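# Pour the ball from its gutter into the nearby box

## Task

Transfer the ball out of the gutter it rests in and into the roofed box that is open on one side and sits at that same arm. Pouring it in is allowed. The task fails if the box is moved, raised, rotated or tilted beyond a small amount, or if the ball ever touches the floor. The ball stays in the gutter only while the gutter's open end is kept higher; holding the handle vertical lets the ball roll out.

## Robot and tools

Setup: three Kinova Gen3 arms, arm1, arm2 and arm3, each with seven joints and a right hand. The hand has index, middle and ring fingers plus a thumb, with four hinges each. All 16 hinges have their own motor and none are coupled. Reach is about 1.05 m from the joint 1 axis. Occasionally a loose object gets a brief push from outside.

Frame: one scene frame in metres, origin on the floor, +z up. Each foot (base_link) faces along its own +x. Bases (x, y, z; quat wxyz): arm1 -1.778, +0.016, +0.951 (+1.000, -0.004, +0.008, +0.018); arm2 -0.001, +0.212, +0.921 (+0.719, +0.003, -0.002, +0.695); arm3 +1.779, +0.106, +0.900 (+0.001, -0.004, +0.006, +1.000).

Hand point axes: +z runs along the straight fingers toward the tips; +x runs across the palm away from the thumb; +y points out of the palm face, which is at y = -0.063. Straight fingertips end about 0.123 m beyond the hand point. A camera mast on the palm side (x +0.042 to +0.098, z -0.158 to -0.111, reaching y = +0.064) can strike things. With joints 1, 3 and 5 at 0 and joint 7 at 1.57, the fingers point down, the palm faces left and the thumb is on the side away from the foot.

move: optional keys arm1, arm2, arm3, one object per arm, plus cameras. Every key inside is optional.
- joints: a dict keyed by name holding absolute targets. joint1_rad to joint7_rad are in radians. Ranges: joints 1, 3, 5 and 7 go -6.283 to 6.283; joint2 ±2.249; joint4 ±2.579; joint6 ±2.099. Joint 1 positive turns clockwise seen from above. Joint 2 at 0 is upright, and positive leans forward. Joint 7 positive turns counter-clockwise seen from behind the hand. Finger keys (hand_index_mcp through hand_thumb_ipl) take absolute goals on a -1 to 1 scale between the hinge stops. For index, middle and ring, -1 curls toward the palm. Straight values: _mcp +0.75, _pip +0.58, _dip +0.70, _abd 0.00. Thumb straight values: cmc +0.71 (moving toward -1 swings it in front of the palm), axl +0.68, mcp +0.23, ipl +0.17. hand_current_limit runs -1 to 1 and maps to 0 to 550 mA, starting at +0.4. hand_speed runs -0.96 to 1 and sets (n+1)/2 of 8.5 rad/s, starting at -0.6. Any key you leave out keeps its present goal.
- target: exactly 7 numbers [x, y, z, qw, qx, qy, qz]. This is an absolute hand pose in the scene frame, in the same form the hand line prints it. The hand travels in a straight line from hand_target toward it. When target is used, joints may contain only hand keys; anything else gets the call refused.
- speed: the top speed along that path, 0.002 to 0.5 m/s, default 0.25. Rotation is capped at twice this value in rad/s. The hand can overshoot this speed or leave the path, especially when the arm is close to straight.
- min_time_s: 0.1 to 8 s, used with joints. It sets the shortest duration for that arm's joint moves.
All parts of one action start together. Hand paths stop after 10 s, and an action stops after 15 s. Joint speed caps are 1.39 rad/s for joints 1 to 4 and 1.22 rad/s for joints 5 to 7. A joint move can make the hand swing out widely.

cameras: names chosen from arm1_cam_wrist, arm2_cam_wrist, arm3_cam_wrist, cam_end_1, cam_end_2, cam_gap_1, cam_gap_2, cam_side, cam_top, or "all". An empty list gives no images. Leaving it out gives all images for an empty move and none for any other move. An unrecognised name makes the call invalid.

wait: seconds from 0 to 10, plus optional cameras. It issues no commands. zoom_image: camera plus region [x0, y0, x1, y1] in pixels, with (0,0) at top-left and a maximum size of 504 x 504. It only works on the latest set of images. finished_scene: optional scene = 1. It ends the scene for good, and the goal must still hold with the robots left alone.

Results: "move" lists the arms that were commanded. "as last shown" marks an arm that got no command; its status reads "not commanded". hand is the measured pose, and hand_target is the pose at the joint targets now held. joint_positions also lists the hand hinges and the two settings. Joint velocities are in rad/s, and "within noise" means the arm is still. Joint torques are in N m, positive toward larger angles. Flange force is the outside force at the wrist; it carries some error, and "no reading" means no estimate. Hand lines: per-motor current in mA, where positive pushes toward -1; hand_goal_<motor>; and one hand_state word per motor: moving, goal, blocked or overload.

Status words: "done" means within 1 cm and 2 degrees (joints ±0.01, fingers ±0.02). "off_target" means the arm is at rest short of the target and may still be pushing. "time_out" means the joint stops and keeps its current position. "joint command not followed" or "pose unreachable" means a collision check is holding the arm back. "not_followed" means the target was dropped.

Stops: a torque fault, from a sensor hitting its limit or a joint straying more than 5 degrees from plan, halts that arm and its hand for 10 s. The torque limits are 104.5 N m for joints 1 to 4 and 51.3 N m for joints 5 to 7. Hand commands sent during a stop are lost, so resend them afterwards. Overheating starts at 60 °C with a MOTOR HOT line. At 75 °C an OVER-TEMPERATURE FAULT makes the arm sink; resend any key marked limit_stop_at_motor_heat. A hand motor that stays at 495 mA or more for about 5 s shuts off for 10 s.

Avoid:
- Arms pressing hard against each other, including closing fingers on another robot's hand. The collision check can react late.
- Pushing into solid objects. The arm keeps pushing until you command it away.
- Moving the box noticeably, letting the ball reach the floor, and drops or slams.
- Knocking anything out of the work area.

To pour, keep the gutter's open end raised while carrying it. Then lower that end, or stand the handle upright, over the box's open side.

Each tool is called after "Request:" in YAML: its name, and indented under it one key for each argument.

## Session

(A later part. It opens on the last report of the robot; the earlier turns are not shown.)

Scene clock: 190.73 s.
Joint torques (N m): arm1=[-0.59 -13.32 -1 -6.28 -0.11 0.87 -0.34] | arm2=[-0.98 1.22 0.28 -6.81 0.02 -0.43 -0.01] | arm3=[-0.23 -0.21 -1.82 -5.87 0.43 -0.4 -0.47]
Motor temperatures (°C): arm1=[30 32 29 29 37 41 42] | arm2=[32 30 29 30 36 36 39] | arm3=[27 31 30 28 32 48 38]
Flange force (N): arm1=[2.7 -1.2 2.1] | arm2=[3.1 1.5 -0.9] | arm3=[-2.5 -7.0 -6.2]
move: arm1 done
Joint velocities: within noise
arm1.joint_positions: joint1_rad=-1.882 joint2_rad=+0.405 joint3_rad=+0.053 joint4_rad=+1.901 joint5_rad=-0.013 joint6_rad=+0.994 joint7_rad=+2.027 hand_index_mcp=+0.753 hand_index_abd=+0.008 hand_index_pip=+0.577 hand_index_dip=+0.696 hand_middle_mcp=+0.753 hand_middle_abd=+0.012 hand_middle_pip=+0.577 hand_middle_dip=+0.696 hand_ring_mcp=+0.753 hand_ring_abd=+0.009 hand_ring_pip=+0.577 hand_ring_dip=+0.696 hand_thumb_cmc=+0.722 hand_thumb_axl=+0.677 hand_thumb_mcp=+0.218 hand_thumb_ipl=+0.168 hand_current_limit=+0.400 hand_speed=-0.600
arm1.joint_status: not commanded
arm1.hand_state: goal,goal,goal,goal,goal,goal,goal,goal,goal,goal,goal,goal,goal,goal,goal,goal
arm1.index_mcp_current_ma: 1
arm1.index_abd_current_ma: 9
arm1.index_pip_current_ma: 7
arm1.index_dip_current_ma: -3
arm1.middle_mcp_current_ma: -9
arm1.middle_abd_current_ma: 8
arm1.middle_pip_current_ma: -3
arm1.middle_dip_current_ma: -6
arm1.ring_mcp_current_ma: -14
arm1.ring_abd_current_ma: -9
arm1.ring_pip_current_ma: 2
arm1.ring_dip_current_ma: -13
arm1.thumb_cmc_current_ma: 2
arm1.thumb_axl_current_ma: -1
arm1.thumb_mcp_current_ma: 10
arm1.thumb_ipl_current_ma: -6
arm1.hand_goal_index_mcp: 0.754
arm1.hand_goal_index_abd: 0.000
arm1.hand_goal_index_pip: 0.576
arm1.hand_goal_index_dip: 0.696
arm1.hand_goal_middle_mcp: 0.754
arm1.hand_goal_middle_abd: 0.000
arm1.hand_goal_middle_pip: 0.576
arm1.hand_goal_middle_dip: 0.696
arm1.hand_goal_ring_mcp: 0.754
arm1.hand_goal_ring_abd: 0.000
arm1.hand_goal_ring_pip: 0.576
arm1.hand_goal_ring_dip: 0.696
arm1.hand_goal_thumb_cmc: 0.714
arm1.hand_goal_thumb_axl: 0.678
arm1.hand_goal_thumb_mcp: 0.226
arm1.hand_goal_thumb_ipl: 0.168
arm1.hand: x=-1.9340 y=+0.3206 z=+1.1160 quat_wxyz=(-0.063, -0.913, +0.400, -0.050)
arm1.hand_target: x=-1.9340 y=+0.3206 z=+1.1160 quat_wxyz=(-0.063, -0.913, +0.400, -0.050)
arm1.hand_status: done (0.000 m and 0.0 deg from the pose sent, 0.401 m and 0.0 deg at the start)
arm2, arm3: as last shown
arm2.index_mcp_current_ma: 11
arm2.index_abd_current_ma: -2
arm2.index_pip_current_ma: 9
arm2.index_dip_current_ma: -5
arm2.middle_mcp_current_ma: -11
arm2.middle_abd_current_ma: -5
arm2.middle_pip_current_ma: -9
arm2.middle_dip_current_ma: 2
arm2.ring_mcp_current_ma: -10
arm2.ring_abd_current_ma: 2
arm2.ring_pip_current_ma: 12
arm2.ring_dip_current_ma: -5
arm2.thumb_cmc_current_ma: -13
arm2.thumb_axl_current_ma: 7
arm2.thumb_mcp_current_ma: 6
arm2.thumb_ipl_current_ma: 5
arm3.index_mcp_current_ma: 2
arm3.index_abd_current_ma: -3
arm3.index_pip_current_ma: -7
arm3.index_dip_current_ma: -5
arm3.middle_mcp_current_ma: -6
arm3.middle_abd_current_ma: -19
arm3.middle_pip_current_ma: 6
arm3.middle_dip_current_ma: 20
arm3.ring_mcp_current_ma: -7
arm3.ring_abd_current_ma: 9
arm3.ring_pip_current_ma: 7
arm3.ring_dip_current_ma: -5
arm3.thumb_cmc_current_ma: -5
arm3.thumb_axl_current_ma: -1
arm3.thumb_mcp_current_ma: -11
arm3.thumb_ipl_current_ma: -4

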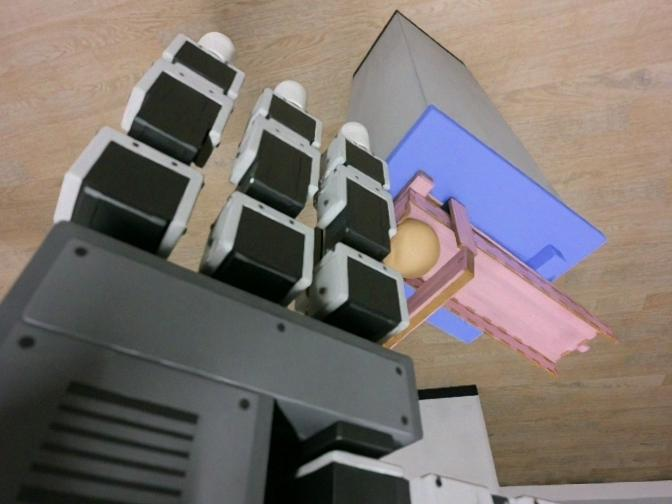

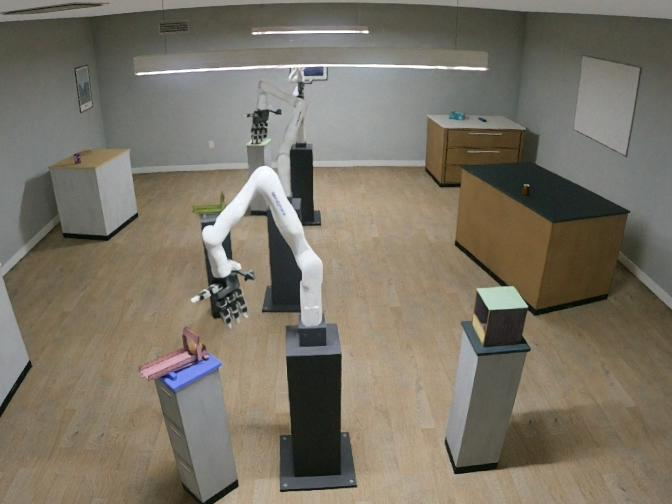

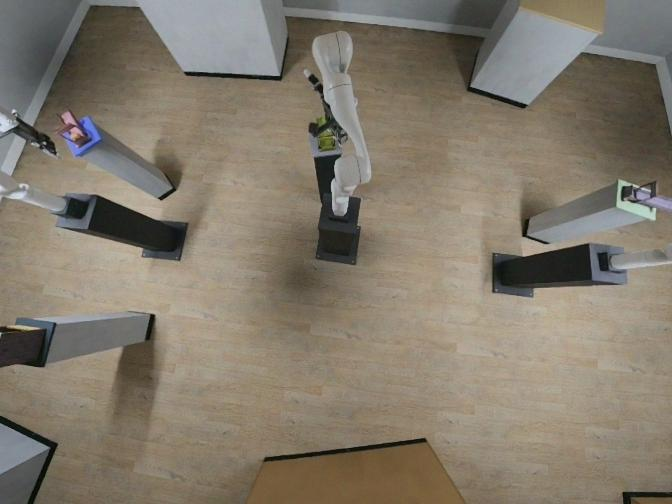

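Request:
move:
  arm1: {"target": [-2.289, 0.355, 0.92, 0.386, -0.706, 0.595, -0.019], "speed": 0.3}
  cameras: ["arm1_cam_wrist", "cam_end_1"]

Request:
zoom_image:
  camera: "arm1_cam_wrist"
  region: [372, 60, 672, 360]

Scene clock: 282.63 s.
Joint torques (N m): arm1=[-0.59 -22.17 3.33 -4.76 1.3 1.66 -0.37] | arm2=[-1.08 1.24 0.21 -6.75 0.09 -0.44 0] | arm3=[-0.19 -0.22 -1.82 -5.86 0.44 -0.37 -0.47]
Motor temperatures (°C): arm1=[30 32 29 29 37 41 42] | arm2=[32 30 29 29 36 35 39] | arm3=[27 31 29 28 32 47 38]
Flange force (N): arm1=[0.0 -3.1 1.9] | arm2=[3.2 1.3 -1.2] | arm3=[-2.6 -7.0 -6.2]
move: arm1 done
Joint velocities: within noise
arm1.joint_positions: joint1_rad=-3.069 joint2_rad=+1.229 joint3_rad=+0.399 joint4_rad=+1.215 joint5_rad=+0.344 joint6_rad=+1.175 joint7_rad=+0.226 hand_index_mcp=+0.733 hand_index_abd=+0.000 hand_index_pip=+0.577 hand_index_dip=+0.696 hand_middle_mcp=+0.735 hand_middle_abd=+0.000 hand_middle_pip=+0.577 hand_middle_dip=+0.696 hand_ring_mcp=+0.735 hand_ring_abd=+0.000 hand_ring_pip=+0.577 hand_ring_dip=+0.696 hand_thumb_cmc=+0.703 hand_thumb_axl=+0.677 hand_thumb_mcp=+0.218 hand_thumb_ipl=+0.168 hand_current_limit=+0.400 hand_speed=-0.600
arm1.joint_status: not commanded
arm1.hand_state: blocked,goal,goal,goal,goal,goal,goal,goal,goal,goal,goal,goal,goal,goal,goal,goal
arm1.index_mcp_current_ma: 11
arm1.index_abd_current_ma: 11
arm1.index_pip_current_ma: 2
arm1.index_dip_current_ma: -4
arm1.middle_mcp_current_ma: 1
arm1.middle_abd_current_ma: 7
arm1.middle_pip_current_ma: -15
arm1.middle_dip_current_ma: 0
arm1.ring_mcp_current_ma: -13
arm1.ring_abd_current_ma: -5
arm1.ring_pip_current_ma: -8
arm1.ring_dip_current_ma: -3
arm1.thumb_cmc_current_ma: 8
arm1.thumb_axl_current_ma: -2
arm1.thumb_mcp_current_ma: 6
arm1.thumb_ipl_current_ma: -12
arm1.hand_goal_index_mcp: 0.754
arm1.hand_goal_index_abd: 0.000
arm1.hand_goal_index_pip: 0.576
arm1.hand_goal_index_dip: 0.696
arm1.hand_goal_middle_mcp: 0.754
arm1.hand_goal_middle_abd: 0.000
arm1.hand_goal_middle_pip: 0.576
arm1.hand_goal_middle_dip: 0.696
arm1.hand_goal_ring_mcp: 0.754
arm1.hand_goal_ring_abd: 0.000
arm1.hand_goal_ring_pip: 0.576
arm1.hand_goal_ring_dip: 0.696
arm1.hand_goal_thumb_cmc: 0.714
arm1.hand_goal_thumb_axl: 0.678
arm1.hand_goal_thumb_mcp: 0.226
arm1.hand_goal_thumb_ipl: 0.168
arm1.hand: x=-2.2890 y=+0.3550 z=+0.9200 quat_wxyz=(+0.386, -0.705, +0.594, -0.019)
arm1.hand_target: x=-2.2890 y=+0.3550 z=+0.9200 quat_wxyz=(+0.386, -0.705, +0.594, -0.019)
arm1.hand_status: done (0.000 m and 0.0 deg from the pose sent, 0.407 m and 61.7 deg at the start)
arm2, arm3: as last shown
arm2.index_mcp_current_ma: 9
arm2.index_abd_current_ma: 4
arm2.index_pip_current_ma: 6
arm2.index_dip_current_ma: -2
arm2.middle_mcp_current_ma: -7
arm2.middle_abd_current_ma: -6
arm2.middle_pip_current_ma: -11
arm2.ring_mcp_current_ma: -3
arm2.ring_abd_current_ma: 0
arm2.ring_pip_current_ma: 10
arm2.ring_dip_current_ma: -4
arm2.thumb_cmc_current_ma: -6
arm2.thumb_axl_current_ma: 2
arm2.thumb_mcp_current_ma: 8
arm2.thumb_ipl_current_ma: 2
arm3.index_mcp_current_ma: 6
arm3.index_abd_current_ma: -13
arm3.index_dip_current_ma: -12
arm3.middle_abd_current_ma: 1
arm3.middle_pip_current_ma: 2
arm3.middle_dip_current_ma: 15
arm3.ring_mcp_current_ma: -9
arm3.ring_abd_current_ma: 6
arm3.ring_pip_current_ma: 0
arm3.ring_dip_current_ma: 0
arm3.thumb_cmc_current_ma: -12
arm3.thumb_axl_current_ma: 9
arm3.thumb_mcp_current_ma: -22
arm3.thumb_ipl_current_ma: -5

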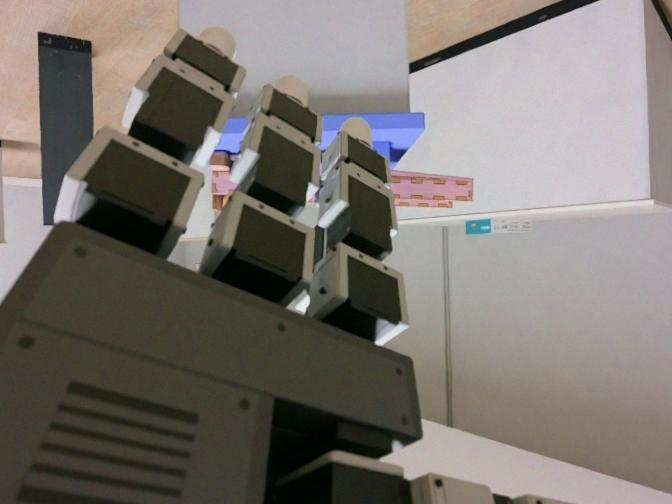

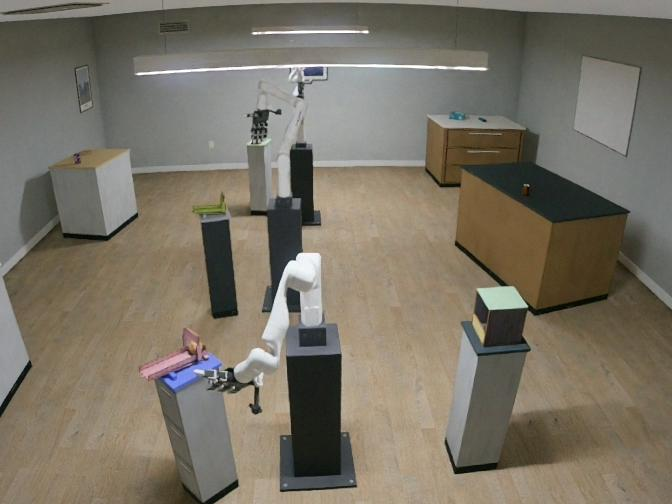

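Scaled by 1.680 from the camera's image (finer frame: 960x720).

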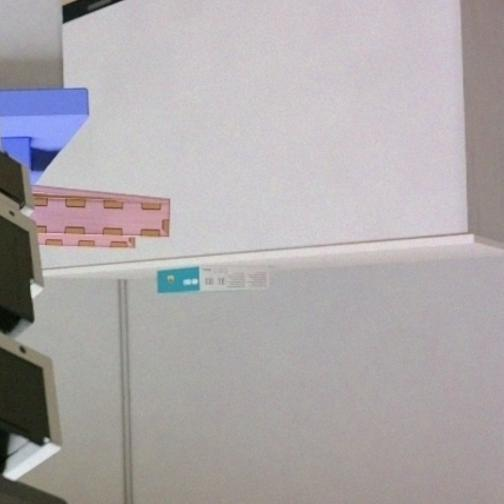

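Request:
move:
  arm1: {"target": [-2.109, 0.181, 0.92, 0.386, -0.706, 0.595, -0.019], "speed": 0.3}
  cameras: ["arm1_cam_wrist", "cam_end_1"]

Request:
zoom_image:
  camera: "arm1_cam_wrist"
  region: [372, 60, 672, 285]

Scene clock: 288.83 s.
Joint torques (N m): arm1=[-0.45 -15.4 2.06 -0.24 0.55 2.19 -0.39] | arm2=[-0.99 1.29 0.23 -6.79 0.03 -0.42 -0.05] | arm3=[-0.2 -0.22 -1.9 -5.88 0.43 -0.38 -0.45]
Motor temperatures (°C): arm1=[30 32 29 29 37 41 42] | arm2=[32 30 29 29 36 35 39] | arm3=[27 31 29 28 32 47 38]
Flange force (N): arm1=[-2.1 -2.0 2.4] | arm2=[3.4 1.3 -0.8] | arm3=[-2.5 -7.2 -6.1]
move: arm1 done
Joint velocities: within noise
arm1.joint_positions: joint1_rad=-3.446 joint2_rad=+1.016 joint3_rad=+0.348 joint4_rad=+2.002 joint5_rad=+0.321 joint6_rad=+0.802 joint7_rad=-0.183 hand_index_mcp=+0.732 hand_index_abd=+0.000 hand_index_pip=+0.577 hand_index_dip=+0.696 hand_middle_mcp=+0.735 hand_middle_abd=+0.000 hand_middle_pip=+0.577 hand_middle_dip=+0.696 hand_ring_mcp=+0.735 hand_ring_abd=+0.000 hand_ring_pip=+0.577 hand_ring_dip=+0.696 hand_thumb_cmc=+0.703 hand_thumb_axl=+0.677 hand_thumb_mcp=+0.218 hand_thumb_ipl=+0.168 hand_current_limit=+0.400 hand_speed=-0.600
arm1.joint_status: not commanded
arm1.hand_state: blocked,goal,goal,goal,goal,goal,goal,goal,goal,goal,goal,goal,goal,goal,goal,goal
arm1.index_mcp_current_ma: -9
arm1.index_abd_current_ma: 12
arm1.index_pip_current_ma: 10
arm1.index_dip_current_ma: -2
arm1.middle_mcp_current_ma: -5
arm1.middle_abd_current_ma: 4
arm1.middle_pip_current_ma: -5
arm1.middle_dip_current_ma: -9
arm1.ring_mcp_current_ma: -6
arm1.ring_abd_current_ma: -8
arm1.ring_pip_current_ma: -13
arm1.ring_dip_current_ma: -7
arm1.thumb_cmc_current_ma: 6
arm1.thumb_axl_current_ma: -3
arm1.thumb_mcp_current_ma: 16
arm1.thumb_ipl_current_ma: -8
arm1.hand_goal_index_mcp: 0.754
arm1.hand_goal_index_abd: 0.000
arm1.hand_goal_index_pip: 0.576
arm1.hand_goal_index_dip: 0.696
arm1.hand_goal_middle_mcp: 0.754
arm1.hand_goal_middle_abd: 0.000
arm1.hand_goal_middle_pip: 0.576
arm1.hand_goal_middle_dip: 0.696
arm1.hand_goal_ring_mcp: 0.754
arm1.hand_goal_ring_abd: 0.000
arm1.hand_goal_ring_pip: 0.576
arm1.hand_goal_ring_dip: 0.696
arm1.hand_goal_thumb_cmc: 0.714
arm1.hand_goal_thumb_axl: 0.678
arm1.hand_goal_thumb_mcp: 0.226
arm1.hand_goal_thumb_ipl: 0.168
arm1.hand: x=-2.1090 y=+0.1810 z=+0.9200 quat_wxyz=(+0.386, -0.705, +0.594, -0.019)
arm1.hand_target: x=-2.1090 y=+0.1810 z=+0.9200 quat_wxyz=(+0.386, -0.705, +0.594, -0.019)
arm1.hand_status: done (0.000 m and 0.0 deg from the pose sent, 0.250 m and 0.0 deg at the start)
arm2, arm3: as last shown
arm2.index_mcp_current_ma: 8
arm2.index_abd_current_ma: 2
arm2.index_pip_current_ma: 7
arm2.index_dip_current_ma: -3
arm2.middle_mcp_current_ma: -8
arm2.middle_abd_current_ma: 3
arm2.middle_pip_current_ma: -5
arm2.middle_dip_current_ma: 7
arm2.ring_mcp_current_ma: -9
arm2.ring_abd_current_ma: -1
arm2.ring_pip_current_ma: 12
arm2.ring_dip_current_ma: -3
arm2.thumb_cmc_current_ma: -12
arm2.thumb_axl_current_ma: 10
arm2.thumb_mcp_current_ma: 4
arm2.thumb_ipl_current_ma: 3
arm3.index_mcp_current_ma: 12
arm3.index_abd_current_ma: 3
arm3.index_pip_current_ma: -3
arm3.index_dip_current_ma: -13
arm3.middle_mcp_current_ma: -11
arm3.middle_abd_current_ma: -11
arm3.middle_pip_current_ma: 4
arm3.middle_dip_current_ma: 5
arm3.ring_mcp_current_ma: 4
arm3.ring_abd_current_ma: 5
arm3.ring_pip_current_ma: 1
arm3.ring_dip_current_ma: 5
arm3.thumb_cmc_current_ma: -4
arm3.thumb_axl_current_ma: 1
arm3.thumb_mcp_current_ma: -16
arm3.thumb_ipl_current_ma: -2

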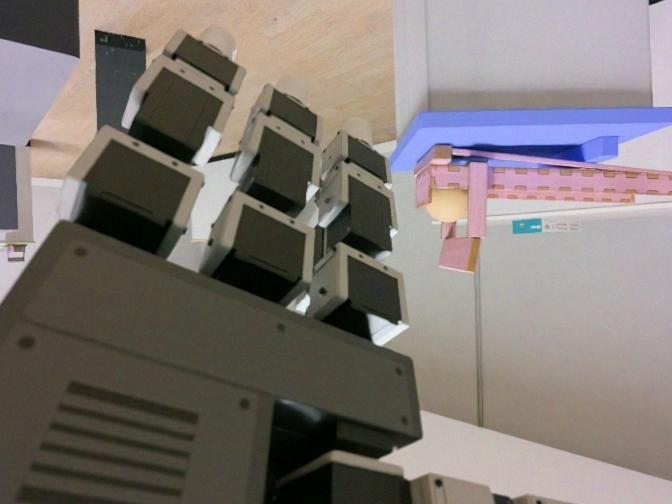

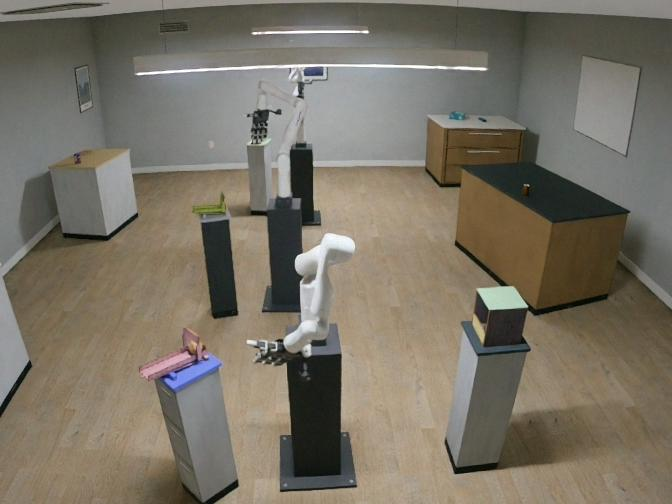

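Scaled by 1.680 from the camera's image (finer frame: 960x720).

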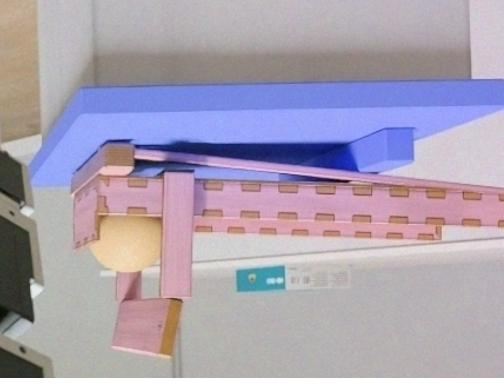

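Request:
zoom_image:
  camera: "arm1_cam_wrist"
  region: [385, 90, 545, 290]

Request:
zoom_image:
  camera: "arm1_cam_wrist"
  region: [500, 90, 672, 260]

Scaled by 2.520 from the camera's image (finer frame: 960x720).

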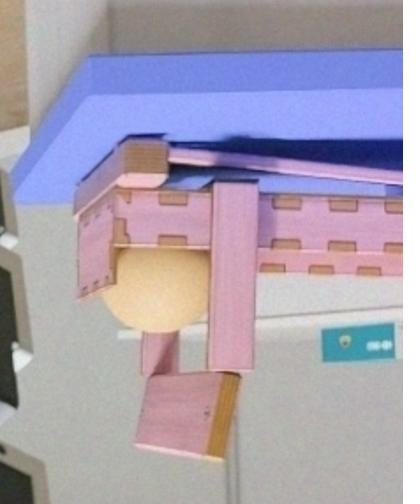

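Scaled by 2.930 from the camera's image (finer frame: 960x720).

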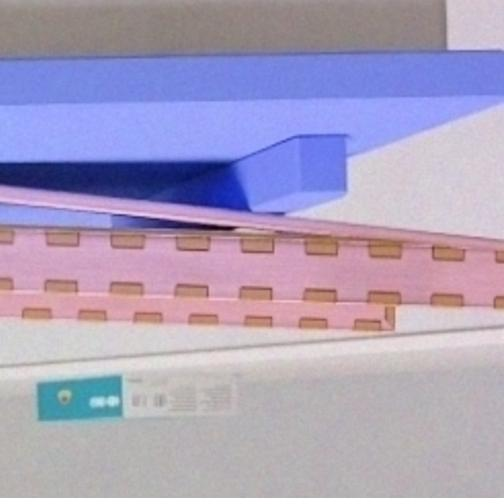

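Request:
move:
  arm1: {"joints": {"joint1_rad": -4.815, "joint2_rad": 0.2, "joint3_rad": 0, "joint4_rad": 2.0, "joint5_rad": 0, "joint6_rad": 1.1, "joint7_rad": 1.75}, "min_time_s": 3}
  cameras: ["arm1_cam_wrist", "cam_end_1"]

Request:
zoom_image:
  camera: "arm1_cam_wrist"
  region: [372, 60, 672, 360]

Scene clock: 438.17 s.
Joint torques (N m): arm1=[-0.3 -10.07 -1.04 -6.9 -0.11 0.82 -0.32] | arm2=[-1.1 1.18 0.31 -6.76 0.08 -0.4 0.03] | arm3=[-0.22 -0.18 -1.82 -5.86 0.44 -0.4 -0.45]
Motor temperatures (°C): arm1=[29 34 29 29 36 40 42] | arm2=[31 30 28 29 36 35 39] | arm3=[27 31 29 28 32 47 38]
Flange force (N): arm1=[2.1 -2.7 2.3] | arm2=[2.8 1.6 -1.1] | arm3=[-2.4 -7.0 -6.2]
move: arm1 done
Joint velocities: within noise
arm1.joint_positions: joint1_rad=-4.815 joint2_rad=+0.200 joint3_rad=+0.000 joint4_rad=+2.000 joint5_rad=+0.000 joint6_rad=+1.100 joint7_rad=+1.750 hand_index_mcp=+0.732 hand_index_abd=+0.008 hand_index_pip=+0.577 hand_index_dip=+0.696 hand_middle_mcp=+0.735 hand_middle_abd=+0.012 hand_middle_pip=+0.577 hand_middle_dip=+0.696 hand_ring_mcp=+0.735 hand_ring_abd=+0.009 hand_ring_pip=+0.577 hand_ring_dip=+0.696 hand_thumb_cmc=+0.702 hand_thumb_axl=+0.677 hand_thumb_mcp=+0.218 hand_thumb_ipl=+0.168 hand_current_limit=+0.400 hand_speed=-0.600
arm1.joint_status: all done
arm1.hand_state: blocked,goal,goal,goal,goal,goal,goal,goal,goal,goal,goal,goal,goal,goal,goal,goal
arm1.index_mcp_current_ma: 10
arm1.index_abd_current_ma: 12
arm1.index_pip_current_ma: 6
arm1.index_dip_current_ma: -3
arm1.middle_mcp_current_ma: -1
arm1.middle_abd_current_ma: 0
arm1.middle_pip_current_ma: -1
arm1.middle_dip_current_ma: -3
arm1.ring_mcp_current_ma: -10
arm1.ring_abd_current_ma: -4
arm1.ring_pip_current_ma: -10
arm1.ring_dip_current_ma: 6
arm1.thumb_cmc_current_ma: 6
arm1.thumb_axl_current_ma: 4
arm1.thumb_mcp_current_ma: 6
arm1.thumb_ipl_current_ma: 5
arm1.hand_goal_index_mcp: 0.754
arm1.hand_goal_index_abd: 0.000
arm1.hand_goal_index_pip: 0.576
arm1.hand_goal_index_dip: 0.696
arm1.hand_goal_middle_mcp: 0.754
arm1.hand_goal_middle_abd: 0.000
arm1.hand_goal_middle_pip: 0.576
arm1.hand_goal_middle_dip: 0.696
arm1.hand_goal_ring_mcp: 0.754
arm1.hand_goal_ring_abd: 0.000
arm1.hand_goal_ring_pip: 0.576
arm1.hand_goal_ring_dip: 0.696
arm1.hand_goal_thumb_cmc: 0.714
arm1.hand_goal_thumb_axl: 0.678
arm1.hand_goal_thumb_mcp: 0.226
arm1.hand_goal_thumb_ipl: 0.168
arm1.hand: x=-1.6720 y=-0.2679 z=+1.1648 quat_wxyz=(+0.059, -0.585, -0.807, -0.050)
arm1.hand_target: x=-1.6720 y=-0.2679 z=+1.1648 quat_wxyz=(+0.059, -0.585, -0.807, -0.050)
arm1.hand_status: not commanded
arm2.joint_positions: joint1_rad=-0.220 joint2_rad=-0.342 joint3_rad=-0.164 joint4_rad=+1.362 joint5_rad=+0.003 joint6_rad=+1.999 joint7_rad=+1.981 hand_index_mcp=+0.753 hand_index_abd=+0.000 hand_index_pip=+0.577 hand_index_dip=+0.696 hand_middle_mcp=+0.753 hand_middle_abd=+0.000 hand_middle_pip=+0.577 hand_middle_dip=+0.696 hand_ring_mcp=+0.753 hand_ring_abd=+0.000 hand_ring_pip=+0.577 hand_ring_dip=+0.696 hand_thumb_cmc=+0.714 hand_thumb_axl=+0.677 hand_thumb_mcp=+0.223 hand_thumb_ipl=+0.168 hand_current_limit=+0.400 hand_speed=-0.600
arm2.joint_status: not commanded
arm2.hand_state: goal,goal,goal,goal,goal,goal,goal,goal,goal,goal,goal,goal,goal,goal,goal,goal
arm2.index_mcp_current_ma: 7
arm2.index_abd_current_ma: 3
arm2.index_pip_current_ma: 7
arm2.index_dip_current_ma: -2
arm2.middle_mcp_current_ma: -8
arm2.middle_abd_current_ma: -1
arm2.middle_pip_current_ma: -13
arm2.middle_dip_current_ma: 7
arm2.ring_mcp_current_ma: -5
arm2.ring_abd_current_ma: -4
arm2.ring_pip_current_ma: 8
arm2.ring_dip_current_ma: -2
arm2.thumb_cmc_current_ma: -6
arm2.thumb_axl_current_ma: 10
arm2.thumb_mcp_current_ma: 5
arm2.thumb_ipl_current_ma: 4
arm2.hand_goal_index_mcp: 0.754
arm2.hand_goal_index_abd: 0.000
arm2.hand_goal_index_pip: 0.576
arm2.hand_goal_index_dip: 0.696
arm2.hand_goal_middle_mcp: 0.754
arm2.hand_goal_middle_abd: 0.000
arm2.hand_goal_middle_pip: 0.576
arm2.hand_goal_middle_dip: 0.696
arm2.hand_goal_ring_mcp: 0.754
arm2.hand_goal_ring_abd: 0.000
arm2.hand_goal_ring_pip: 0.576
arm2.hand_goal_ring_dip: 0.696
arm2.hand_goal_thumb_cmc: 0.714
arm2.hand_goal_thumb_axl: 0.678
arm2.hand_goal_thumb_mcp: 0.226
arm2.hand_goal_thumb_ipl: 0.168
arm2.hand: x=-0.1216 y=+0.3247 z=+1.4612 quat_wxyz=(+0.065, -0.916, +0.396, +0.021)
arm2.hand_target: x=-0.1216 y=+0.3247 z=+1.4612 quat_wxyz=(+0.065, -0.916, +0.396, +0.021)
arm2.hand_status: not commanded
arm3.joint_positions: joint1_rad=-0.242 joint2_rad=-0.402 joint3_rad=-0.042 joint4_rad=+1.406 joint5_rad=+0.026 joint6_rad=+1.932 joint7_rad=+1.582 hand_index_mcp=+0.753 hand_index_abd=+0.000 hand_index_pip=+0.577 hand_index_dip=+0.696 hand_middle_mcp=+0.753 hand_middle_abd=+0.000 hand_middle_pip=+0.577 hand_middle_dip=+0.696 hand_ring_mcp=+0.753 hand_ring_abd=+0.000 hand_ring_pip=+0.577 hand_ring_dip=+0.696 hand_thumb_cmc=+0.714 hand_thumb_axl=+0.677 hand_thumb_mcp=+0.219 hand_thumb_ipl=+0.168 hand_current_limit=+0.400 hand_speed=-0.600
arm3.joint_status: not commanded
arm3.hand_state: goal,goal,goal,goal,goal,goal,goal,goal,goal,goal,goal,goal,goal,goal,goal,goal
arm3.index_mcp_current_ma: 11
arm3.index_abd_current_ma: -12
arm3.index_pip_current_ma: -3
arm3.index_dip_current_ma: 2
arm3.middle_mcp_current_ma: -18
arm3.middle_abd_current_ma: -7
arm3.middle_pip_current_ma: 2
arm3.middle_dip_current_ma: 4
arm3.ring_mcp_current_ma: -1
arm3.ring_abd_current_ma: 10
arm3.ring_pip_current_ma: 4
arm3.ring_dip_current_ma: -4
arm3.thumb_cmc_current_ma: -6
arm3.thumb_axl_current_ma: 10
arm3.thumb_mcp_current_ma: -15
arm3.thumb_ipl_current_ma: 11
arm3.hand_goal_index_mcp: 0.754
arm3.hand_goal_index_abd: 0.000
arm3.hand_goal_index_pip: 0.576
arm3.hand_goal_index_dip: 0.696
arm3.hand_goal_middle_mcp: 0.754
arm3.hand_goal_middle_abd: 0.000
arm3.hand_goal_middle_pip: 0.576
arm3.hand_goal_middle_dip: 0.696
arm3.hand_goal_ring_mcp: 0.754
arm3.hand_goal_ring_abd: 0.000
arm3.hand_goal_ring_pip: 0.576
arm3.hand_goal_ring_dip: 0.696
arm3.hand_goal_thumb_cmc: 0.714
arm3.hand_goal_thumb_axl: 0.678
arm3.hand_goal_thumb_mcp: 0.226
arm3.hand_goal_thumb_ipl: 0.168
arm3.hand: x=+1.6132 y=+0.0069 z=+1.4466 quat_wxyz=(+0.000, -0.985, -0.138, +0.101)
arm3.hand_target: x=+1.6132 y=+0.0069 z=+1.4466 quat_wxyz=(+0.000, -0.985, -0.138, +0.101)
arm3.hand_status: not commanded

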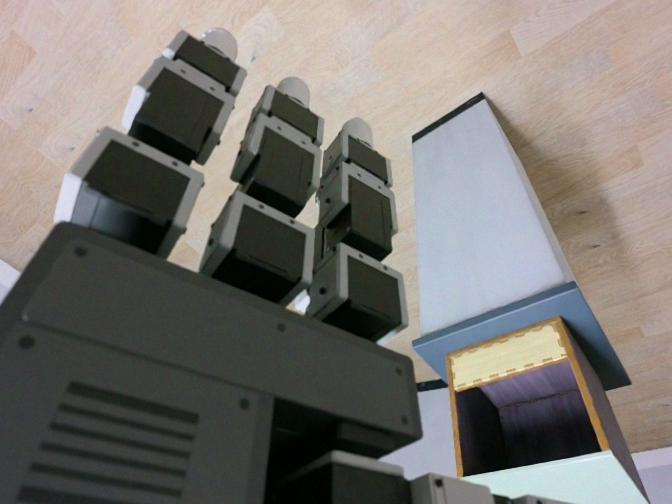

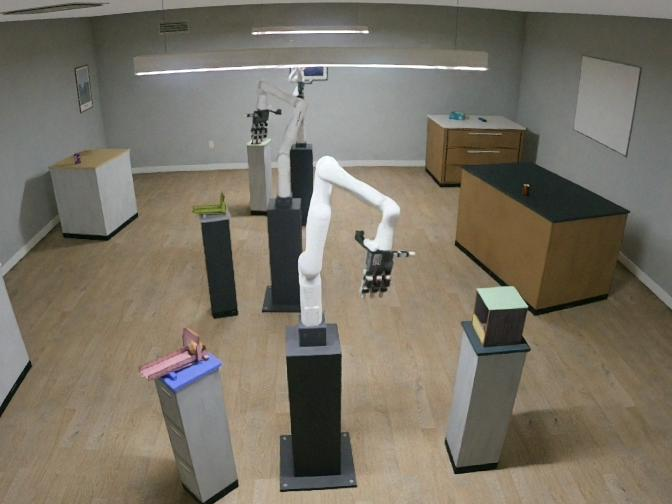

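Scaled by 1.680 from the camera's image (finer frame: 960x720).

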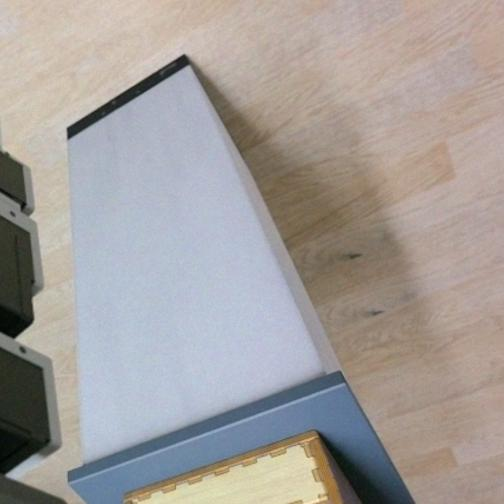

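Request:
zoom_image:
  camera: "arm1_cam_wrist"
  region: [400, 270, 660, 504]

Scaled by 1.938 from the camera's image (finer frame: 960x720).

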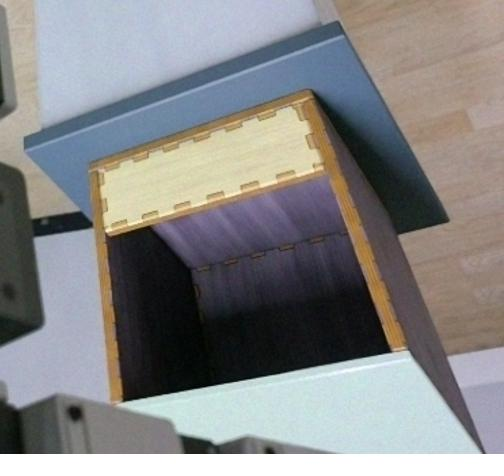

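Request:
move:
  arm1: {"joints": {"joint2_rad": 0.3, "joint4_rad": 2.0, "joint6_rad": 0.7}, "min_time_s": 1}
  cameras: ["arm1_cam_wrist"]

Request:
zoom_image:
  camera: "arm1_cam_wrist"
  region: [400, 170, 672, 442]

Scene clock: 459.43 s.
Joint torques (N m): arm1=[-0.21 -12.32 -0.97 -7.26 -0.13 -0.04 -0.37] | arm2=[-1.02 1.25 0.27 -6.84 0.07 -0.41 0.02] | arm3=[-0.23 -0.23 -1.88 -5.85 0.44 -0.41 -0.45]
Motor temperatures (°C): arm1=[29 34 29 29 36 40 41] | arm2=[31 30 28 29 36 35 39] | arm3=[27 31 29 28 32 47 38]
Flange force (N): arm1=[2.8 -1.7 1.6] | arm2=[3.2 1.6 -0.7] | arm3=[-2.6 -7.2 -6.3]
move: arm1 done
Joint velocities: within noise
arm1.joint_positions: joint1_rad=-4.815 joint2_rad=+0.300 joint3_rad=+0.000 joint4_rad=+2.000 joint5_rad=+0.000 joint6_rad=+0.700 joint7_rad=+1.750 hand_index_mcp=+0.732 hand_index_abd=+0.000 hand_index_pip=+0.577 hand_index_dip=+0.696 hand_middle_mcp=+0.735 hand_middle_abd=+0.000 hand_middle_pip=+0.577 hand_middle_dip=+0.696 hand_ring_mcp=+0.735 hand_ring_abd=+0.000 hand_ring_pip=+0.577 hand_ring_dip=+0.696 hand_thumb_cmc=+0.702 hand_thumb_axl=+0.677 hand_thumb_mcp=+0.218 hand_thumb_ipl=+0.168 hand_current_limit=+0.400 hand_speed=-0.600
arm1.joint_status: all done
arm1.hand_state: blocked,goal,goal,goal,goal,goal,goal,goal,goal,goal,goal,goal,goal,goal,goal,goal
arm1.index_mcp_current_ma: 6
arm1.index_abd_current_ma: 20
arm1.index_pip_current_ma: -4
arm1.index_dip_current_ma: 5
arm1.middle_mcp_current_ma: -4
arm1.middle_abd_current_ma: 3
arm1.middle_pip_current_ma: -11
arm1.middle_dip_current_ma: -3
arm1.ring_mcp_current_ma: -8
arm1.ring_abd_current_ma: -9
arm1.ring_pip_current_ma: -7
arm1.ring_dip_current_ma: -5
arm1.thumb_cmc_current_ma: 3
arm1.thumb_axl_current_ma: -4
arm1.thumb_mcp_current_ma: 8
arm1.thumb_ipl_current_ma: -19
arm1.hand_goal_index_mcp: 0.754
arm1.hand_goal_index_abd: 0.000
arm1.hand_goal_index_pip: 0.576
arm1.hand_goal_index_dip: 0.696
arm1.hand_goal_middle_mcp: 0.754
arm1.hand_goal_middle_abd: 0.000
arm1.hand_goal_middle_pip: 0.576
arm1.hand_goal_middle_dip: 0.696
arm1.hand_goal_ring_mcp: 0.754
arm1.hand_goal_ring_abd: 0.000
arm1.hand_goal_ring_pip: 0.576
arm1.hand_goal_ring_dip: 0.696
arm1.hand_goal_thumb_cmc: 0.714
arm1.hand_goal_thumb_axl: 0.678
arm1.hand_goal_thumb_mcp: 0.226
arm1.hand_goal_thumb_ipl: 0.168
arm1.hand: x=-1.6572 y=-0.3782 z=+1.1320 quat_wxyz=(-0.045, -0.584, -0.808, +0.058)
arm1.hand_target: x=-1.6572 y=-0.3782 z=+1.1320 quat_wxyz=(-0.045, -0.584, -0.808, +0.058)
arm1.hand_status: not commanded
arm2, arm3: as last shown
arm2.index_abd_current_ma: 2
arm2.index_pip_current_ma: 8
arm2.index_dip_current_ma: -3
arm2.middle_abd_current_ma: 2
arm2.middle_pip_current_ma: -6
arm2.middle_dip_current_ma: 4
arm2.ring_mcp_current_ma: -11
arm2.ring_abd_current_ma: 4
arm2.ring_pip_current_ma: 4
arm2.ring_dip_current_ma: -9
arm2.thumb_cmc_current_ma: -13
arm2.thumb_axl_current_ma: 4
arm2.thumb_mcp_current_ma: 9
arm2.thumb_ipl_current_ma: 2
arm3.index_mcp_current_ma: -4
arm3.index_abd_current_ma: -7
arm3.index_pip_current_ma: -8
arm3.middle_mcp_current_ma: 0
arm3.middle_abd_current_ma: -10
arm3.middle_pip_current_ma: -3
arm3.middle_dip_current_ma: 5
arm3.ring_mcp_current_ma: -11
arm3.ring_abd_current_ma: -4
arm3.ring_pip_current_ma: 3
arm3.ring_dip_current_ma: 4
arm3.thumb_axl_current_ma: -1
arm3.thumb_mcp_current_ma: -17
arm3.thumb_ipl_current_ma: 2

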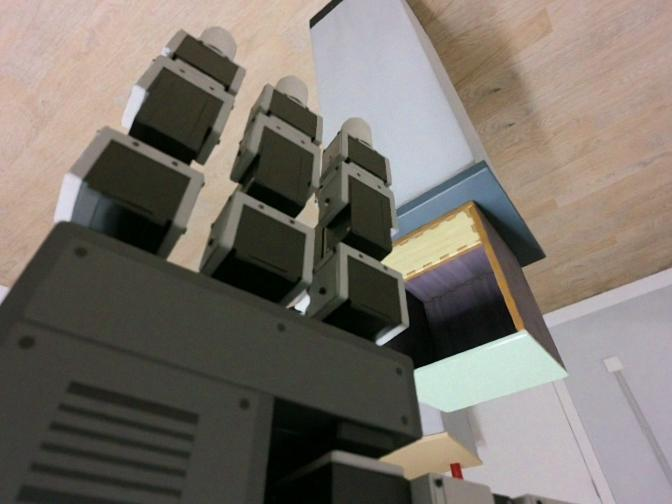

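Scaled by 1.853 from the camera's image (finer frame: 960x720).

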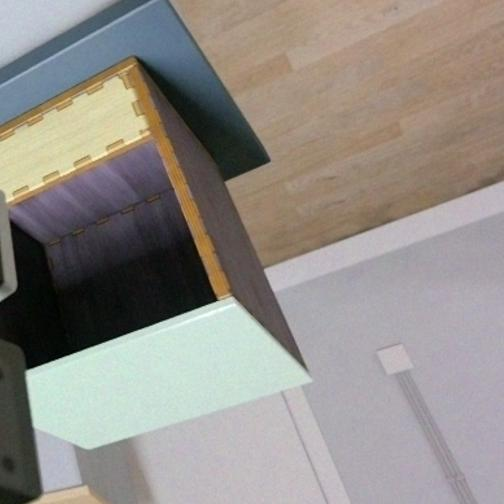

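Request:
move:
  arm1: {"joints": {"joint1_rad": -3.1, "joint2_rad": 0.9, "joint3_rad": 0, "joint4_rad": 1.3705, "joint5_rad": 1.4516, "joint6_rad": 1.4646, "joint7_rad": 0.6447, "hand_index_mcp": 0.4795, "hand_middle_mcp": 0.4795, "hand_ring_mcp": 0.4795, "hand_index_pip": 0.0657, "hand_middle_pip": 0.0657, "hand_ring_pip": 0.0657, "hand_index_dip": 0.5507, "hand_middle_dip": 0.5507, "hand_ring_dip": 0.5507, "hand_thumb_cmc": -0.857, "hand_thumb_mcp": -0.427, "hand_thumb_ipl": 0.924, "hand_current_limit": 0.75}, "min_time_s": 3}
  cameras: ["arm1_cam_wrist", "cam_end_1"]

Scene clock: 593.50 s.
Joint torques (N m): arm1=[-0.56 -21.66 1.19 -7.03 2.04 2.17 -0.35] | arm2=[-1.12 1.29 0.28 -6.83 0.08 -0.42 -0.04] | arm3=[-0.23 -0.26 -1.84 -5.87 0.43 -0.4 -0.45]
Motor temperatures (°C): arm1=[29 33 28 29 36 40 41] | arm2=[31 30 28 29 35 35 38] | arm3=[27 30 29 28 31 47 38]
Flange force (N): arm1=[1.2 -0.9 1.9] | arm2=[3.3 1.5 -0.7] | arm3=[-2.6 -7.0 -6.2]
move: arm1 off_target
Joint velocities: within noise
arm1.joint_positions: joint1_rad=-3.100 joint2_rad=+0.900 joint3_rad=+0.000 joint4_rad=+1.370 joint5_rad=+1.452 joint6_rad=+1.465 joint7_rad=+0.645 hand_index_mcp=+0.454 hand_index_abd=+0.000 hand_index_pip=+0.070 hand_index_dip=+0.559 hand_middle_mcp=+0.457 hand_middle_abd=+0.000 hand_middle_pip=+0.072 hand_middle_dip=+0.557 hand_ring_mcp=+0.458 hand_ring_abd=+0.000 hand_ring_pip=+0.074 hand_ring_dip=+0.558 hand_thumb_cmc=-0.842 hand_thumb_axl=+0.685 hand_thumb_mcp=-0.427 hand_thumb_ipl=+0.909 hand_current_limit=+0.750 hand_speed=-0.600
arm1.joint_status: hand_index_mcp off_target (ended at +0.454, target +0.479); hand_middle_mcp off_target (ended at +0.457, target +0.479); hand_ring_mcp off_target (ended at +0.458, target +0.479); the others done
arm1.hand_state: blocked,goal,goal,goal,blocked,goal,goal,goal,blocked,goal,goal,goal,goal,goal,goal,goal
arm1.index_mcp_current_ma: 5
arm1.index_abd_current_ma: 7
arm1.index_pip_current_ma: 6
arm1.index_dip_current_ma: -3
arm1.middle_mcp_current_ma: -6
arm1.middle_abd_current_ma: 5
arm1.middle_pip_current_ma: -7
arm1.middle_dip_current_ma: -3
arm1.ring_mcp_current_ma: 4
arm1.ring_abd_current_ma: -11
arm1.ring_pip_current_ma: -6
arm1.ring_dip_current_ma: 1
arm1.thumb_cmc_current_ma: 3
arm1.thumb_axl_current_ma: 2
arm1.thumb_mcp_current_ma: 2
arm1.thumb_ipl_current_ma: -6
arm1.hand_goal_index_mcp: 0.480
arm1.hand_goal_index_abd: 0.000
arm1.hand_goal_index_pip: 0.066
arm1.hand_goal_index_dip: 0.550
arm1.hand_goal_middle_mcp: 0.480
arm1.hand_goal_middle_abd: 0.000
arm1.hand_goal_middle_pip: 0.066
arm1.hand_goal_middle_dip: 0.550
arm1.hand_goal_ring_mcp: 0.480
arm1.hand_goal_ring_abd: 0.000
arm1.hand_goal_ring_pip: 0.066
arm1.hand_goal_ring_dip: 0.550
arm1.hand_goal_thumb_cmc: -0.856
arm1.hand_goal_thumb_axl: 0.678
arm1.hand_goal_thumb_mcp: -0.426
arm1.hand_goal_thumb_ipl: 0.924
arm1.hand: x=-2.3865 y=+0.3315 z=+1.1774 quat_wxyz=(+0.641, -0.758, +0.094, +0.080)
arm1.hand_target: x=-2.3865 y=+0.3315 z=+1.1774 quat_wxyz=(+0.641, -0.758, +0.094, +0.080)
arm1.hand_status: not commanded
arm2, arm3: as last shown
arm2.index_mcp_current_ma: 6
arm2.index_abd_current_ma: 6
arm2.index_pip_current_ma: 5
arm2.index_dip_current_ma: 1
arm2.middle_mcp_current_ma: -13
arm2.middle_abd_current_ma: -4
arm2.middle_dip_current_ma: 5
arm2.ring_mcp_current_ma: -4
arm2.ring_abd_current_ma: 2
arm2.ring_pip_current_ma: 12
arm2.ring_dip_current_ma: -10
arm2.thumb_cmc_current_ma: -3
arm2.thumb_axl_current_ma: 8
arm2.thumb_mcp_current_ma: 7
arm2.thumb_ipl_current_ma: 8
arm3.index_mcp_current_ma: 6
arm3.index_abd_current_ma: -9
arm3.index_pip_current_ma: 3
arm3.index_dip_current_ma: -12
arm3.middle_mcp_current_ma: -4
arm3.middle_abd_current_ma: -11
arm3.middle_pip_current_ma: -4
arm3.middle_dip_current_ma: 14
arm3.ring_abd_current_ma: 3
arm3.ring_pip_current_ma: 5
arm3.ring_dip_current_ma: -4
arm3.thumb_cmc_current_ma: -19
arm3.thumb_axl_current_ma: 3
arm3.thumb_mcp_current_ma: -12
arm3.thumb_ipl_current_ma: -5

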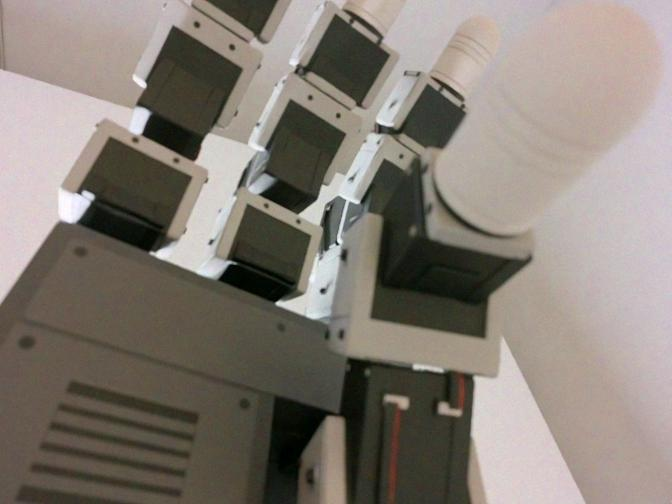

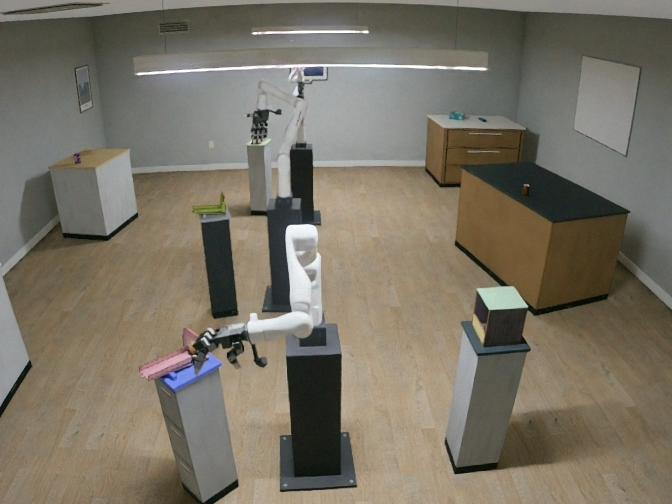

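Request:
move:
  arm1: {"joints": {"joint1_rad": -2.37, "joint2_rad": 1.083, "joint3_rad": 0, "joint4_rad": 1.3705, "joint5_rad": 1.4516, "joint6_rad": 1.4646, "joint7_rad": 0.6447}, "min_time_s": 3}
  cameras: ["arm1_cam_wrist", "cam_end_1", "cam_top"]

Request:
zoom_image:
  camera: "cam_end_1"
  region: [120, 280, 280, 420]

Scene clock: 600.63 s.
Joint torques (N m): arm1=[-0.67 -22.41 1.52 -5.8 1.65 2.54 -0.28] | arm2=[-1.01 1.25 0.27 -6.8 0.08 -0.45 0.02] | arm3=[-0.23 -0.2 -1.84 -5.87 0.43 -0.39 -0.46]
Motor temperatures (°C): arm1=[29 33 28 29 36 40 41] | arm2=[31 30 28 29 35 35 38] | arm3=[27 30 29 28 31 47 38]
Flange force (N): arm1=[1.4 -1.0 1.8] | arm2=[3.1 1.6 -1.0] | arm3=[-2.5 -7.1 -6.2]
move: arm1 done
Joint velocities: within noise
arm1.joint_positions: joint1_rad=-2.370 joint2_rad=+1.083 joint3_rad=+0.000 joint4_rad=+1.370 joint5_rad=+1.452 joint6_rad=+1.465 joint7_rad=+0.645 hand_index_mcp=+0.453 hand_index_abd=+0.000 hand_index_pip=+0.070 hand_index_dip=+0.559 hand_middle_mcp=+0.457 hand_middle_abd=+0.000 hand_middle_pip=+0.071 hand_middle_dip=+0.557 hand_ring_mcp=+0.457 hand_ring_abd=+0.000 hand_ring_pip=+0.074 hand_ring_dip=+0.558 hand_thumb_cmc=-0.842 hand_thumb_axl=+0.685 hand_thumb_mcp=-0.427 hand_thumb_ipl=+0.910 hand_current_limit=+0.750 hand_speed=-0.600
arm1.joint_status: all done
arm1.hand_state: blocked,goal,goal,goal,blocked,goal,goal,goal,blocked,goal,goal,goal,goal,goal,goal,goal
arm1.index_mcp_current_ma: 8
arm1.index_abd_current_ma: 5
arm1.index_pip_current_ma: 12
arm1.index_dip_current_ma: -5
arm1.middle_mcp_current_ma: 2
arm1.middle_abd_current_ma: 0
arm1.middle_pip_current_ma: -6
arm1.middle_dip_current_ma: 6
arm1.ring_mcp_current_ma: -3
arm1.ring_abd_current_ma: -9
arm1.ring_pip_current_ma: 2
arm1.ring_dip_current_ma: 0
arm1.thumb_cmc_current_ma: 9
arm1.thumb_axl_current_ma: 9
arm1.thumb_mcp_current_ma: 1
arm1.thumb_ipl_current_ma: -14
arm1.hand_goal_index_mcp: 0.480
arm1.hand_goal_index_abd: 0.000
arm1.hand_goal_index_pip: 0.066
arm1.hand_goal_index_dip: 0.550
arm1.hand_goal_middle_mcp: 0.480
arm1.hand_goal_middle_abd: 0.000
arm1.hand_goal_middle_pip: 0.066
arm1.hand_goal_middle_dip: 0.550
arm1.hand_goal_ring_mcp: 0.480
arm1.hand_goal_ring_abd: 0.000
arm1.hand_goal_ring_pip: 0.066
arm1.hand_goal_ring_dip: 0.550
arm1.hand_goal_thumb_cmc: -0.856
arm1.hand_goal_thumb_axl: 0.678
arm1.hand_goal_thumb_mcp: -0.426
arm1.hand_goal_thumb_ipl: 0.924
arm1.hand: x=-2.0070 y=+0.6438 z=+1.0589 quat_wxyz=(+0.604, -0.703, +0.303, -0.222)
arm1.hand_target: x=-2.0070 y=+0.6438 z=+1.0589 quat_wxyz=(+0.604, -0.703, +0.303, -0.222)
arm1.hand_status: not commanded
arm2, arm3: as last shown
arm2.index_mcp_current_ma: 5
arm2.index_abd_current_ma: 1
arm2.index_pip_current_ma: 3
arm2.index_dip_current_ma: -5
arm2.middle_mcp_current_ma: -7
arm2.middle_dip_current_ma: 8
arm2.ring_mcp_current_ma: -7
arm2.ring_abd_current_ma: -7
arm2.ring_pip_current_ma: 9
arm2.ring_dip_current_ma: -8
arm2.thumb_cmc_current_ma: -4
arm2.thumb_axl_current_ma: 9
arm2.thumb_mcp_current_ma: 5
arm2.thumb_ipl_current_ma: 1
arm3.index_mcp_current_ma: 8
arm3.index_abd_current_ma: -4
arm3.index_pip_current_ma: -7
arm3.index_dip_current_ma: -8
arm3.middle_mcp_current_ma: -15
arm3.middle_abd_current_ma: -9
arm3.middle_pip_current_ma: 3
arm3.middle_dip_current_ma: 9
arm3.ring_mcp_current_ma: -2
arm3.ring_abd_current_ma: -7
arm3.ring_dip_current_ma: 2
arm3.thumb_cmc_current_ma: -14
arm3.thumb_axl_current_ma: -2
arm3.thumb_mcp_current_ma: -3
arm3.thumb_ipl_current_ma: 7

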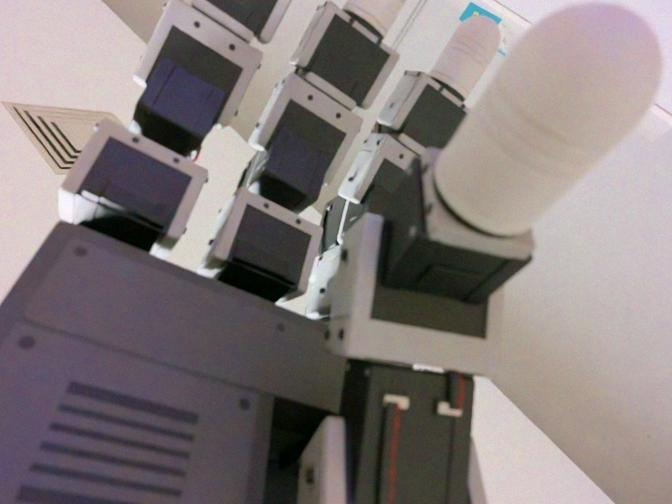

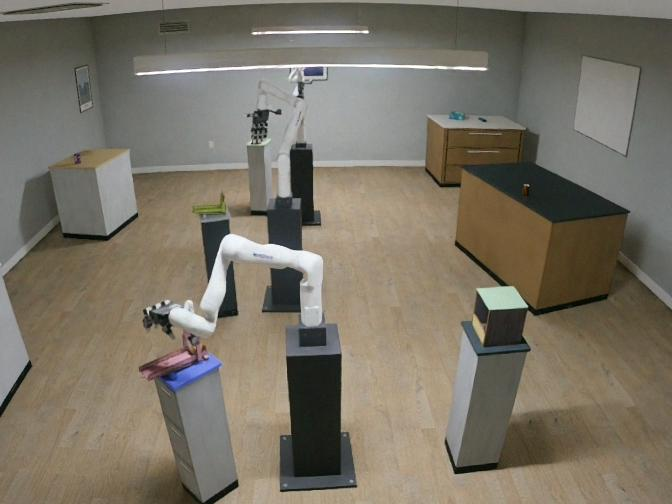

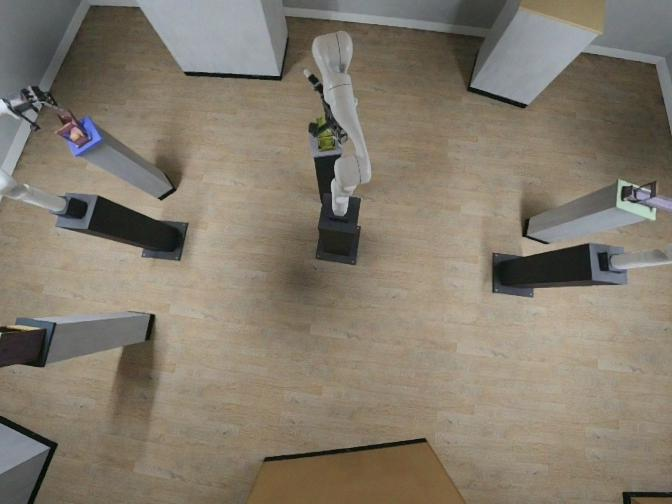

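Scaled by 3.150 from the camera's image (finer frame: 960x720).

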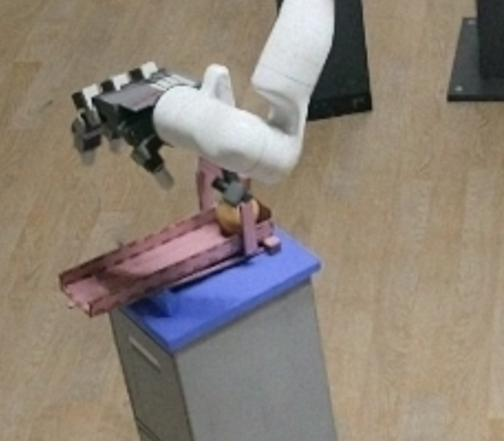

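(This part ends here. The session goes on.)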